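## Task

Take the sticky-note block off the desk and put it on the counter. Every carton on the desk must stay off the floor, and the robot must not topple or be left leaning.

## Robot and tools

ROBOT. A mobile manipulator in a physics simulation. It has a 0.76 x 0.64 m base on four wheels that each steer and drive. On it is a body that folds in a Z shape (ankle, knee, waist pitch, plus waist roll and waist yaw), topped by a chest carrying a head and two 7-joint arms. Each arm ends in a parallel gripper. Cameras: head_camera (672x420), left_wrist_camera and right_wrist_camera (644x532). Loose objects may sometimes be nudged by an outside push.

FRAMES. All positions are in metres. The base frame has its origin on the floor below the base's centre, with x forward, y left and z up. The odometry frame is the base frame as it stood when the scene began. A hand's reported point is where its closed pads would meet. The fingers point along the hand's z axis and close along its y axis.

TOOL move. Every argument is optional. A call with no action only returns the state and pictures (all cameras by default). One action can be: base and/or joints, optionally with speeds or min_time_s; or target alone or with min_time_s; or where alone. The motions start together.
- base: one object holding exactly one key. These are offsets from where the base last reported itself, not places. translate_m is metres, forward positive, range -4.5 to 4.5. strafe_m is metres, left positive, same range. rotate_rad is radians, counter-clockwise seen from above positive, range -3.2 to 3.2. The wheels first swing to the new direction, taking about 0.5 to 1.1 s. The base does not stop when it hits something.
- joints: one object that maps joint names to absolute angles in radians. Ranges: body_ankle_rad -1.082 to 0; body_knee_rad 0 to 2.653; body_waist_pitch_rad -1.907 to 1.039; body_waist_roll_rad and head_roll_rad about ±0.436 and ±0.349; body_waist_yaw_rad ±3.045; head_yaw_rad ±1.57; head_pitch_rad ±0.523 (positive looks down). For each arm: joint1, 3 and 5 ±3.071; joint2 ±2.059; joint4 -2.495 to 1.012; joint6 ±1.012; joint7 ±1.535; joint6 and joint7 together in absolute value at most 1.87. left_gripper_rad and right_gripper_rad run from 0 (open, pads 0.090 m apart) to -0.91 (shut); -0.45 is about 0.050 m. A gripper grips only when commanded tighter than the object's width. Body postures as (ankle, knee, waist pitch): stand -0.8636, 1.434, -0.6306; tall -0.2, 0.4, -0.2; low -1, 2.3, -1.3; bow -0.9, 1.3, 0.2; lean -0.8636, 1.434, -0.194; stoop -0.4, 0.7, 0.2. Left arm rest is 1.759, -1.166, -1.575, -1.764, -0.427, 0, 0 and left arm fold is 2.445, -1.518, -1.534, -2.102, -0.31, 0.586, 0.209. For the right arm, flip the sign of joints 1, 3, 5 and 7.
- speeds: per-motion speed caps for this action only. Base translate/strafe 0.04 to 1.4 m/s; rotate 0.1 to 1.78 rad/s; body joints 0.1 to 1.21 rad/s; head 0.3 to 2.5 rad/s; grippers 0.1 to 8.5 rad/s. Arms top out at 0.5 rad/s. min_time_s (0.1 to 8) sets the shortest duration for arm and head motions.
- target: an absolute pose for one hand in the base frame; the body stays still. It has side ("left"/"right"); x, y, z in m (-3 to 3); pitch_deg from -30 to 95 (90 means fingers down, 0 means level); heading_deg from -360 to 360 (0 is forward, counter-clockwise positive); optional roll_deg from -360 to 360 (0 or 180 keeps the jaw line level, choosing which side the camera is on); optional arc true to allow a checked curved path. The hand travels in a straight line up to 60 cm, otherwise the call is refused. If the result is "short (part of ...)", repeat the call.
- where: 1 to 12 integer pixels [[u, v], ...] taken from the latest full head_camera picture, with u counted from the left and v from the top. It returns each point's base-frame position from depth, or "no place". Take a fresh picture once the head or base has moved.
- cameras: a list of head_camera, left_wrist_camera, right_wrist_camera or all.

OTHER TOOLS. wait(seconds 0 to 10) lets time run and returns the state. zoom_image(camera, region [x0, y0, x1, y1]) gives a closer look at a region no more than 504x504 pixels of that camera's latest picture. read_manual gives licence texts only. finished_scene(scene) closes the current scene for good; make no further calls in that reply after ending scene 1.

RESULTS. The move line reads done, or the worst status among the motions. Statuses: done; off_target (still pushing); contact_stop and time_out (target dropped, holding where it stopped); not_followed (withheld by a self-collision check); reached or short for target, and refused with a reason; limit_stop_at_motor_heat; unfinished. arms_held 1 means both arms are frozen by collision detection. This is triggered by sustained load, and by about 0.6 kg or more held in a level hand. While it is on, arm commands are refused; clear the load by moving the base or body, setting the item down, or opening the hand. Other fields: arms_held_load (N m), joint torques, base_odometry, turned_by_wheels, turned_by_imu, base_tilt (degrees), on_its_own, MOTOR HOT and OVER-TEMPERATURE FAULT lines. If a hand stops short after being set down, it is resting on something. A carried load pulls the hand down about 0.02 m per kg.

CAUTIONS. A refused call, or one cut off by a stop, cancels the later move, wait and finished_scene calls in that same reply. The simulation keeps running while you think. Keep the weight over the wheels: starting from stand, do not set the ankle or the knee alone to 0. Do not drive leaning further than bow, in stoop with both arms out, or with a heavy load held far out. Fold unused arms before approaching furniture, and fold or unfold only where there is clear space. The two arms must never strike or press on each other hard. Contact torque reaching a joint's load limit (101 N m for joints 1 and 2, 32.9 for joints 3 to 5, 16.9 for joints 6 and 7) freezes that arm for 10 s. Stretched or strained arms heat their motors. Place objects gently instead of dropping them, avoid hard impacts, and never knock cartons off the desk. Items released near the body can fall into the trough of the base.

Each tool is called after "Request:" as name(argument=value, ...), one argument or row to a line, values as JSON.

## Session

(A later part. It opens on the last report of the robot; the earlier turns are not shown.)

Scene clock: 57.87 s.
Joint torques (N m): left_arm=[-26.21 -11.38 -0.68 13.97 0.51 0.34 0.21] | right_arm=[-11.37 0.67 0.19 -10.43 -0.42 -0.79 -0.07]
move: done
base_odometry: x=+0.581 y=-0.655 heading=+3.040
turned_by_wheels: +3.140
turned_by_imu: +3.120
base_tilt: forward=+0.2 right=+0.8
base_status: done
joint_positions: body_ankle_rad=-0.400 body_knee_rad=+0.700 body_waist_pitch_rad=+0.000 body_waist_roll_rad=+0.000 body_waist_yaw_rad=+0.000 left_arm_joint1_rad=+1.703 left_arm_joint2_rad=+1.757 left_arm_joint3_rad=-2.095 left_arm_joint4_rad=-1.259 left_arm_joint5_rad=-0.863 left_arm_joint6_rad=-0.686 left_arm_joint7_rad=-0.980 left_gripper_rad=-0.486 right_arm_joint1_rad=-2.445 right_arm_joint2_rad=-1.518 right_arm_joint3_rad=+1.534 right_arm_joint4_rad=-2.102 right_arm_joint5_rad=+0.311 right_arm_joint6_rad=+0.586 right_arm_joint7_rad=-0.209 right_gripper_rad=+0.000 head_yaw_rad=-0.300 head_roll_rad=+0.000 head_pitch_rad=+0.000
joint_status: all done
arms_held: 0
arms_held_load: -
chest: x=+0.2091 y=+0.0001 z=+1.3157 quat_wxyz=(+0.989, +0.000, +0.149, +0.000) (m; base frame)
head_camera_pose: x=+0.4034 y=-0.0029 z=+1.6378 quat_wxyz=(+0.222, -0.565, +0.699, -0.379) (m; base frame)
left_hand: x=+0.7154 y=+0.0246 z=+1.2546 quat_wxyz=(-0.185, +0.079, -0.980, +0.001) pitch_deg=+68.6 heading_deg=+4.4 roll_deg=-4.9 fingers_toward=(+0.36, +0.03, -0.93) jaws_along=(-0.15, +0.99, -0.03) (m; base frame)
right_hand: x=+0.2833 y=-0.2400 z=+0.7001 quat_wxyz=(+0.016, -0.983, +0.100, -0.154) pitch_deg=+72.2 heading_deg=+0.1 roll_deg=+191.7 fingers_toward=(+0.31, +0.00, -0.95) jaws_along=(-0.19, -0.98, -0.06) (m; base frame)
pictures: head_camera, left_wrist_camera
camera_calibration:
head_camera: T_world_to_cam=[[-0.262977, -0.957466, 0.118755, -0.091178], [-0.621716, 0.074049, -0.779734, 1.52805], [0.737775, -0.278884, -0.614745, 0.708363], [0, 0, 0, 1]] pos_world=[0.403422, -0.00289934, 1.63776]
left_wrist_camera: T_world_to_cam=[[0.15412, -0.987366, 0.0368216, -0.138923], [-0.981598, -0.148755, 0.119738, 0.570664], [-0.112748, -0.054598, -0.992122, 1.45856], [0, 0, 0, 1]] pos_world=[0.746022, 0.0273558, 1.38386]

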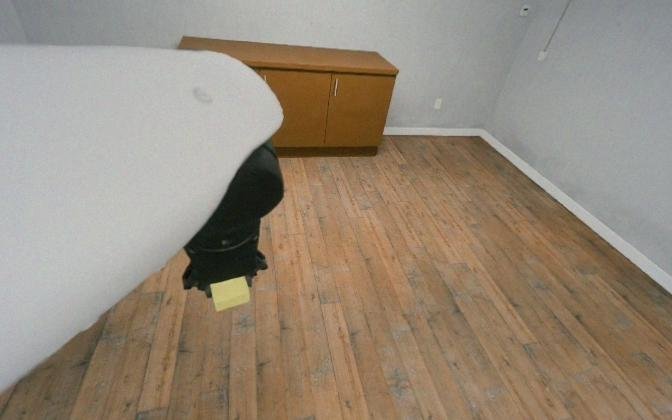

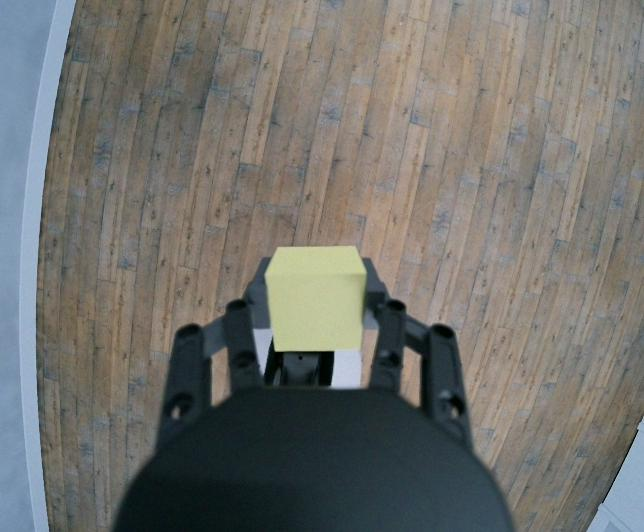

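Request:
move(
  where=[
    [393,72],
    [300,67],
    [245,57],
    [375,56],
    [340,70],
  ],
)

Scene clock: 58.30 s.
Joint torques (N m): left_arm=[-26.55 -11.61 -0.75 13.96 0.54 0.35 0.27] | right_arm=[-11.17 0.26 0.15 -10.25 -0.24 -0.75 -0.01]
base_odometry: x=+0.581 y=-0.655 heading=+3.040
turned_by_wheels: +0.000
turned_by_imu: +0.000
base_tilt: forward=+0.3 right=+0.9
where, head_camera: pixel (393, 72): x +3.046, y -1.334, z +0.919; pixel (300, 67): x +3.074, y -0.531, z +0.914; pixel (245, 57): no place (The depth camera has no reading there.); pixel (375, 56): x +3.431, y -1.307, z +0.948; pixel (340, 70): x +3.050, y -0.858, z +0.913. By the robot's depth camera.
base_status: done
joint_positions: body_ankle_rad=-0.400 body_knee_rad=+0.700 body_waist_pitch_rad=+0.000 body_waist_roll_rad=+0.000 body_waist_yaw_rad=+0.000 left_arm_joint1_rad=+1.703 left_arm_joint2_rad=+1.757 left_arm_joint3_rad=-2.095 left_arm_joint4_rad=-1.259 left_arm_joint5_rad=-0.863 left_arm_joint6_rad=-0.686 left_arm_joint7_rad=-0.980 left_gripper_rad=-0.486 right_arm_joint1_rad=-2.445 right_arm_joint2_rad=-1.518 right_arm_joint3_rad=+1.534 right_arm_joint4_rad=-2.102 right_arm_joint5_rad=+0.311 right_arm_joint6_rad=+0.586 right_arm_joint7_rad=-0.209 right_gripper_rad=+0.000 head_yaw_rad=-0.300 head_roll_rad=+0.000 head_pitch_rad=+0.000
joint_status: all done
arms_held: 0
arms_held_load: -
chest: x=+0.2091 y=+0.0001 z=+1.3157 quat_wxyz=(+0.989, +0.000, +0.149, +0.000) (m; base frame)
head_camera_pose: x=+0.4034 y=-0.0029 z=+1.6378 quat_wxyz=(+0.222, -0.565, +0.699, -0.379) (m; base frame)
left_hand: x=+0.7154 y=+0.0246 z=+1.2546 quat_wxyz=(-0.185, +0.079, -0.980, +0.001) pitch_deg=+68.6 heading_deg=+4.4 roll_deg=-4.9 fingers_toward=(+0.36, +0.03, -0.93) jaws_along=(-0.15, +0.99, -0.03) (m; base frame)
right_hand: x=+0.2833 y=-0.2400 z=+0.7001 quat_wxyz=(+0.016, -0.983, +0.100, -0.154) pitch_deg=+72.2 heading_deg=+0.1 roll_deg=+191.7 fingers_toward=(+0.31, +0.00, -0.95) jaws_along=(-0.19, -0.98, -0.06) (m; base frame)
pictures: none

Request:
move(
  base={"translate_m":2.45},
  joints={"head_pitch_rad":0.25,"head_yaw_rad":0},
  speeds={"translate_m":0.7},
)

Request:
move(
  joints={"body_waist_pitch_rad":0.2},
  cameras=["head_camera","left_wrist_camera"],
)

Request:
move(
  where=[
    [450,200],
    [480,250],
    [420,330],
    [400,240],
  ],
)

Scene clock: 66.40 s.
Joint torques (N m): left_arm=[-26.43 -11.64 -0.6 13.99 0.56 0.33 0.23] | right_arm=[-11.84 -0.67 0.09 -10.37 -0.45 -0.74 -0.1]
move: done
base_odometry: x=-1.858 y=-0.420 heading=+3.048
turned_by_wheels: +0.008
turned_by_imu: +0.003
base_tilt: forward=+0.1 right=+0.8
base_status: done
joint_positions: body_ankle_rad=-0.400 body_knee_rad=+0.700 body_waist_pitch_rad=+0.000 body_waist_roll_rad=+0.000 body_waist_yaw_rad=+0.000 left_arm_joint1_rad=+1.703 left_arm_joint2_rad=+1.757 left_arm_joint3_rad=-2.095 left_arm_joint4_rad=-1.259 left_arm_joint5_rad=-0.863 left_arm_joint6_rad=-0.686 left_arm_joint7_rad=-0.980 left_gripper_rad=-0.486 right_arm_joint1_rad=-2.444 right_arm_joint2_rad=-1.518 right_arm_joint3_rad=+1.534 right_arm_joint4_rad=-2.102 right_arm_joint5_rad=+0.311 right_arm_joint6_rad=+0.586 right_arm_joint7_rad=-0.209 right_gripper_rad=+0.000 head_yaw_rad=+0.000 head_roll_rad=+0.000 head_pitch_rad=+0.250
joint_status: all done
arms_held: 0
arms_held_load: -
chest: x=+0.2095 y=+0.0000 z=+1.3156 quat_wxyz=(+0.989, +0.000, +0.150, +0.000) (m; base frame)
head_camera_pose: x=+0.4149 y=+0.0277 z=+1.6057 quat_wxyz=(+0.217, -0.683, +0.659, -0.229) (m; base frame)
left_hand: x=+0.7157 y=+0.0243 z=+1.2542 quat_wxyz=(-0.185, +0.079, -0.980, +0.001) pitch_deg=+68.7 heading_deg=+4.3 roll_deg=-4.9 fingers_toward=(+0.36, +0.03, -0.93) jaws_along=(-0.15, +0.99, -0.03) (m; base frame)
right_hand: x=+0.2840 y=-0.2400 z=+0.7000 quat_wxyz=(+0.016, -0.983, +0.100, -0.154) pitch_deg=+72.2 heading_deg=+0.1 roll_deg=+191.7 fingers_toward=(+0.31, +0.00, -0.95) jaws_along=(-0.19, -0.98, -0.06) (m; base frame)
pictures: none

Scene clock: 68.90 s.
Joint torques (N m): left_arm=[-29.98 -9.92 -1.91 13.08 0.33 0.04 0.12] | right_arm=[-16.76 0.1 -0.19 -8.02 -0.51 -0.44 -0.12]
move: done
base_odometry: x=-1.858 y=-0.420 heading=+3.048
turned_by_wheels: +0.000
turned_by_imu: +0.000
base_tilt: forward=+0.2 right=+0.8
base_status: not commanded
joint_positions: body_ankle_rad=-0.400 body_knee_rad=+0.700 body_waist_pitch_rad=+0.200 body_waist_roll_rad=+0.000 body_waist_yaw_rad=+0.000 left_arm_joint1_rad=+1.703 left_arm_joint2_rad=+1.757 left_arm_joint3_rad=-2.095 left_arm_joint4_rad=-1.259 left_arm_joint5_rad=-0.863 left_arm_joint6_rad=-0.686 left_arm_joint7_rad=-0.980 left_gripper_rad=-0.486 right_arm_joint1_rad=-2.444 right_arm_joint2_rad=-1.518 right_arm_joint3_rad=+1.534 right_arm_joint4_rad=-2.102 right_arm_joint5_rad=+0.311 right_arm_joint6_rad=+0.586 right_arm_joint7_rad=-0.209 right_gripper_rad=+0.000 head_yaw_rad=+0.000 head_roll_rad=+0.000 head_pitch_rad=+0.250
joint_status: all done
arms_held: 0
arms_held_load: -
chest: x=+0.2936 y=+0.0000 z=+1.2801 quat_wxyz=(+0.969, +0.000, +0.247, +0.000) (m; base frame)
head_camera_pose: x=+0.5524 y=+0.0277 z=+1.5236 quat_wxyz=(+0.151, -0.702, +0.677, -0.159) (m; base frame)
left_hand: x=+0.7775 y=+0.0243 z=+1.1193 quat_wxyz=(-0.086, +0.078, -0.993, -0.007) pitch_deg=+80.1 heading_deg=+9.2 roll_deg=+0.1 fingers_toward=(+0.17, +0.03, -0.99) jaws_along=(-0.16, +0.99, +0.00) (m; base frame)
right_hand: x=+0.2443 y=-0.2400 z=+0.6619 quat_wxyz=(+0.006, -0.993, +0.101, -0.055) pitch_deg=+83.6 heading_deg=+0.3 roll_deg=+191.8 fingers_toward=(+0.11, +0.00, -0.99) jaws_along=(-0.20, -0.98, -0.02) (m; base frame)
pictures: head_camera, left_wrist_camera
camera_calibration:
head_camera: T_world_to_cam=[[0.0311317, -0.99932, 0.0197805, -0.0197068], [-0.903276, -0.0366015, -0.427496, 1.15129], [0.427929, -0.00455863, -0.903801, 1.1407], [0, 0, 0, 1]] pos_world=[0.552405, 0.0276455, 1.52353]
left_wrist_camera: T_world_to_cam=[[0.15786, -0.987447, 0.00540698, -0.111517], [-0.938081, -0.148254, 0.31309, 0.397422], [-0.308358, -0.0544965, -0.949708, 1.43591], [0, 0, 0, 1]] pos_world=[0.833192, 0.0270542, 1.23987]

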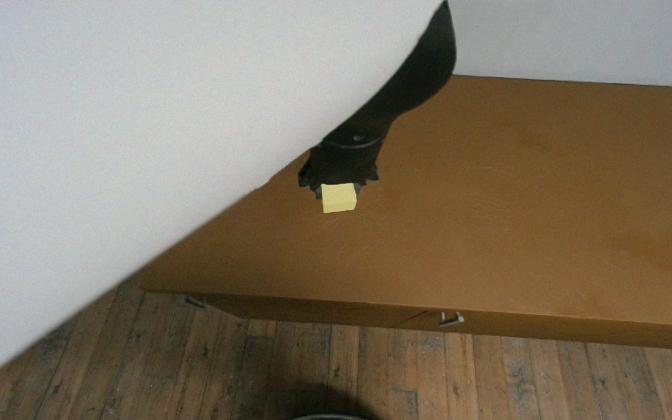

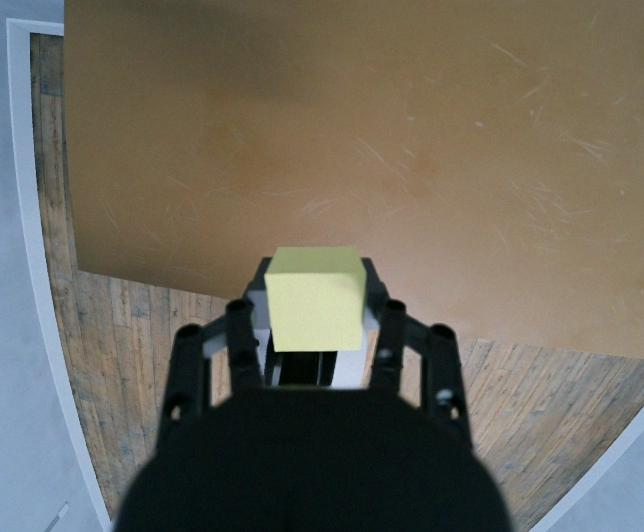

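Scene clock: 68.90 s.
Joint torques (N m): left_arm=[-29.98 -9.92 -1.91 13.08 0.33 0.04 0.12] | right_arm=[-16.76 0.1 -0.19 -8.02 -0.51 -0.44 -0.12]
base_odometry: x=-1.858 y=-0.420 heading=+3.048
turned_by_wheels: +0.000
turned_by_imu: +0.000
base_tilt: forward=+0.2 right=+0.8
where, head_camera: pixel (450, 200): x +0.873, y -0.220, z +0.915; pixel (480, 250): x +0.763, y -0.266, z +0.915; pixel (420, 330): x +0.676, y -0.328, z +0.182; pixel (400, 240): x +0.778, y -0.107, z +0.916. By the robot's depth camera.
base_status: not commanded
joint_positions: body_ankle_rad=-0.400 body_knee_rad=+0.700 body_waist_pitch_rad=+0.200 body_waist_roll_rad=+0.000 body_waist_yaw_rad=+0.000 left_arm_joint1_rad=+1.703 left_arm_joint2_rad=+1.757 left_arm_joint3_rad=-2.095 left_arm_joint4_rad=-1.259 left_arm_joint5_rad=-0.863 left_arm_joint6_rad=-0.686 left_arm_joint7_rad=-0.980 left_gripper_rad=-0.486 right_arm_joint1_rad=-2.444 right_arm_joint2_rad=-1.518 right_arm_joint3_rad=+1.534 right_arm_joint4_rad=-2.102 right_arm_joint5_rad=+0.311 right_arm_joint6_rad=+0.586 right_arm_joint7_rad=-0.209 right_gripper_rad=+0.000 head_yaw_rad=+0.000 head_roll_rad=+0.000 head_pitch_rad=+0.250
joint_status: all done
arms_held: 0
arms_held_load: -
chest: x=+0.2936 y=+0.0000 z=+1.2801 quat_wxyz=(+0.969, +0.000, +0.247, +0.000) (m; base frame)
head_camera_pose: x=+0.5524 y=+0.0277 z=+1.5236 quat_wxyz=(+0.151, -0.702, +0.677, -0.159) (m; base frame)
left_hand: x=+0.7775 y=+0.0243 z=+1.1193 quat_wxyz=(-0.086, +0.078, -0.993, -0.007) pitch_deg=+80.1 heading_deg=+9.2 roll_deg=+0.1 fingers_toward=(+0.17, +0.03, -0.99) jaws_along=(-0.16, +0.99, +0.00) (m; base frame)
right_hand: x=+0.2443 y=-0.2400 z=+0.6619 quat_wxyz=(+0.006, -0.993, +0.101, -0.055) pitch_deg=+83.6 heading_deg=+0.3 roll_deg=+191.8 fingers_toward=(+0.11, +0.00, -0.99) jaws_along=(-0.20, -0.98, -0.02) (m; base frame)
pictures: none

Request:
move(
  target={"side":"left","x":0.79,"y":0.024,"z":0.937,"pitch_deg":86,"heading_deg":9,"roll_deg":0},
)

Request:
move(
  joints={"left_gripper_rad":-0.15},
)

Request:
move(
  target={"side":"left","x":0.785,"y":0.024,"z":1.06,"pitch_deg":82,"heading_deg":9,"roll_deg":0},
  cameras=["left_wrist_camera"],
)

Scene clock: 71.57 s.
Joint torques (N m): left_arm=[-34.09 -5.31 -2.29 12.09 0.58 0.52 0.5] | right_arm=[-15.63 -0.49 -0.1 -8.19 -0.38 -0.33 -0.16]
move: done
base_odometry: x=-1.858 y=-0.420 heading=+3.048
turned_by_wheels: +0.000
turned_by_imu: +0.000
base_tilt: forward=+0.3 right=+0.9
base_status: not commanded
joint_positions: body_ankle_rad=-0.400 body_knee_rad=+0.700 body_waist_pitch_rad=+0.200 body_waist_roll_rad=+0.000 body_waist_yaw_rad=+0.000 left_arm_joint1_rad=+2.131 left_arm_joint2_rad=+1.827 left_arm_joint3_rad=-1.972 left_arm_joint4_rad=-1.131 left_arm_joint5_rad=-0.675 left_arm_joint6_rad=-0.607 left_arm_joint7_rad=-0.738 left_gripper_rad=-0.486 right_arm_joint1_rad=-2.444 right_arm_joint2_rad=-1.518 right_arm_joint3_rad=+1.534 right_arm_joint4_rad=-2.102 right_arm_joint5_rad=+0.311 right_arm_joint6_rad=+0.586 right_arm_joint7_rad=-0.209 right_gripper_rad=+0.000 head_yaw_rad=+0.000 head_roll_rad=+0.000 head_pitch_rad=+0.250
joint_status: not commanded
arms_held: 0
arms_held_load: -
chest: x=+0.2936 y=+0.0000 z=+1.2801 quat_wxyz=(+0.969, +0.000, +0.247, +0.000) (m; base frame)
head_camera_pose: x=+0.5524 y=+0.0277 z=+1.5236 quat_wxyz=(+0.151, -0.702, +0.677, -0.159) (m; base frame)
left_hand: x=+0.7891 y=+0.0249 z=+0.9367 quat_wxyz=(-0.033, +0.079, -0.996, -0.003) pitch_deg=+86.2 heading_deg=+9.1 roll_deg=+0.0 fingers_toward=(+0.07, +0.01, -1.00) jaws_along=(-0.16, +0.99, +0.00) (m; base frame)
left_hand_status: reached (straight line, to end with the hand's camera side forward, planned for 1.2 s): 1 mm and 0.2 deg off.
right_hand: x=+0.2443 y=-0.2400 z=+0.6619 quat_wxyz=(+0.006, -0.993, +0.101, -0.055) pitch_deg=+83.6 heading_deg=+0.3 roll_deg=+191.8 fingers_toward=(+0.11, +0.00, -0.99) jaws_along=(-0.20, -0.98, -0.02) (m; base frame)
pictures: none

Scene clock: 72.60 s.
Joint torques (N m): left_arm=[-34.28 -4.65 -2.23 11.87 0.52 0.41 0.51] | right_arm=[-16 0.08 -0.12 -7.98 -0.55 -0.38 -0.07]
move: done
base_odometry: x=-1.858 y=-0.420 heading=+3.048
turned_by_wheels: +0.000
turned_by_imu: +0.000
base_tilt: forward=+0.2 right=+0.8
base_status: not commanded
joint_positions: body_ankle_rad=-0.400 body_knee_rad=+0.700 body_waist_pitch_rad=+0.200 body_waist_roll_rad=+0.000 body_waist_yaw_rad=+0.000 left_arm_joint1_rad=+2.131 left_arm_joint2_rad=+1.827 left_arm_joint3_rad=-1.972 left_arm_joint4_rad=-1.131 left_arm_joint5_rad=-0.675 left_arm_joint6_rad=-0.607 left_arm_joint7_rad=-0.738 left_gripper_rad=-0.151 right_arm_joint1_rad=-2.444 right_arm_joint2_rad=-1.518 right_arm_joint3_rad=+1.534 right_arm_joint4_rad=-2.102 right_arm_joint5_rad=+0.311 right_arm_joint6_rad=+0.586 right_arm_joint7_rad=-0.209 right_gripper_rad=+0.000 head_yaw_rad=+0.000 head_roll_rad=+0.000 head_pitch_rad=+0.250
joint_status: all done
arms_held: 0
arms_held_load: -
chest: x=+0.2936 y=+0.0000 z=+1.2801 quat_wxyz=(+0.969, +0.000, +0.247, +0.000) (m; base frame)
head_camera_pose: x=+0.5524 y=+0.0277 z=+1.5236 quat_wxyz=(+0.151, -0.702, +0.677, -0.159) (m; base frame)
left_hand: x=+0.7892 y=+0.0249 z=+0.9368 quat_wxyz=(-0.033, +0.079, -0.996, -0.003) pitch_deg=+86.2 heading_deg=+9.1 roll_deg=+0.0 fingers_toward=(+0.07, +0.01, -1.00) jaws_along=(-0.16, +0.99, +0.00) (m; base frame)
right_hand: x=+0.2443 y=-0.2400 z=+0.6619 quat_wxyz=(+0.006, -0.993, +0.101, -0.055) pitch_deg=+83.6 heading_deg=+0.3 roll_deg=+191.8 fingers_toward=(+0.11, +0.00, -0.99) jaws_along=(-0.20, -0.98, -0.02) (m; base frame)
pictures: none

Scene clock: 74.07 s.
Joint torques (N m): left_arm=[-31.69 -10.96 -2.31 11.51 0.09 -0.18 -0.28] | right_arm=[-16.23 0.22 0.02 -8.3 -0.33 -0.38 -0.15]
move: done
base_odometry: x=-1.858 y=-0.420 heading=+3.048
turned_by_wheels: +0.000
turned_by_imu: +0.000
base_tilt: forward=+0.2 right=+0.9
base_status: not commanded
joint_positions: body_ankle_rad=-0.400 body_knee_rad=+0.700 body_waist_pitch_rad=+0.200 body_waist_roll_rad=+0.000 body_waist_yaw_rad=+0.000 left_arm_joint1_rad=+1.830 left_arm_joint2_rad=+1.785 left_arm_joint3_rad=-2.056 left_arm_joint4_rad=-1.244 left_arm_joint5_rad=-0.789 left_arm_joint6_rad=-0.652 left_arm_joint7_rad=-0.879 left_gripper_rad=-0.150 right_arm_joint1_rad=-2.444 right_arm_joint2_rad=-1.518 right_arm_joint3_rad=+1.534 right_arm_joint4_rad=-2.102 right_arm_joint5_rad=+0.311 right_arm_joint6_rad=+0.586 right_arm_joint7_rad=-0.209 right_gripper_rad=+0.000 head_yaw_rad=+0.000 head_roll_rad=+0.000 head_pitch_rad=+0.250
joint_status: not commanded
arms_held: 0
arms_held_load: -
chest: x=+0.2936 y=+0.0000 z=+1.2801 quat_wxyz=(+0.969, +0.000, +0.247, +0.000) (m; base frame)
head_camera_pose: x=+0.5524 y=+0.0277 z=+1.5236 quat_wxyz=(+0.151, -0.702, +0.677, -0.159) (m; base frame)
left_hand: x=+0.7853 y=+0.0234 z=+1.0592 quat_wxyz=(-0.070, +0.078, -0.994, -0.006) pitch_deg=+81.9 heading_deg=+9.4 roll_deg=+0.4 fingers_toward=(+0.14, +0.02, -0.99) jaws_along=(-0.16, +0.99, +0.00) (m; base frame)
left_hand_status: reached (straight line, to end with the hand's camera side forward, planned for 1.0 s): 1 mm and 0.1 deg off.
right_hand: x=+0.2443 y=-0.2400 z=+0.6619 quat_wxyz=(+0.006, -0.993, +0.101, -0.055) pitch_deg=+83.6 heading_deg=+0.3 roll_deg=+191.8 fingers_toward=(+0.11, +0.00, -0.99) jaws_along=(-0.20, -0.98, -0.02) (m; base frame)
pictures: left_wrist_camera
camera_calibration:
left_wrist_camera: T_world_to_cam=[[0.156532, -0.987661, 0.00474734, -0.111606], [-0.928028, -0.145433, 0.342948, 0.383838], [-0.338026, -0.0580881, -0.939342, 1.39364], [0, 0, 0, 1]] pos_world=[0.84477, 0.0265479, 1.178]

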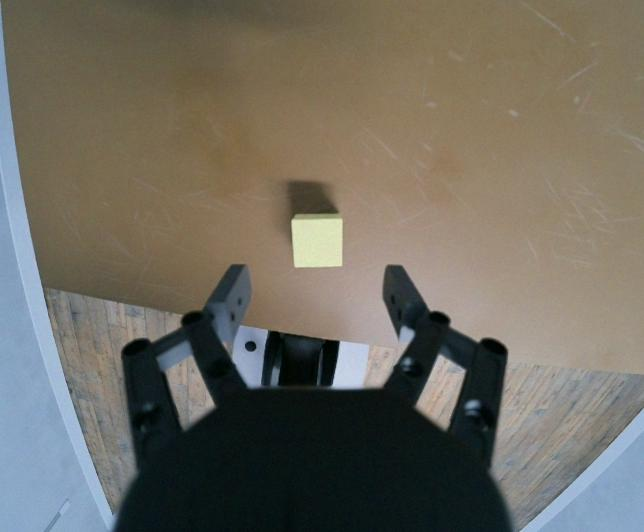

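Request:
finished_scene(
  scene=3,
)

The scene is finished: the task was done.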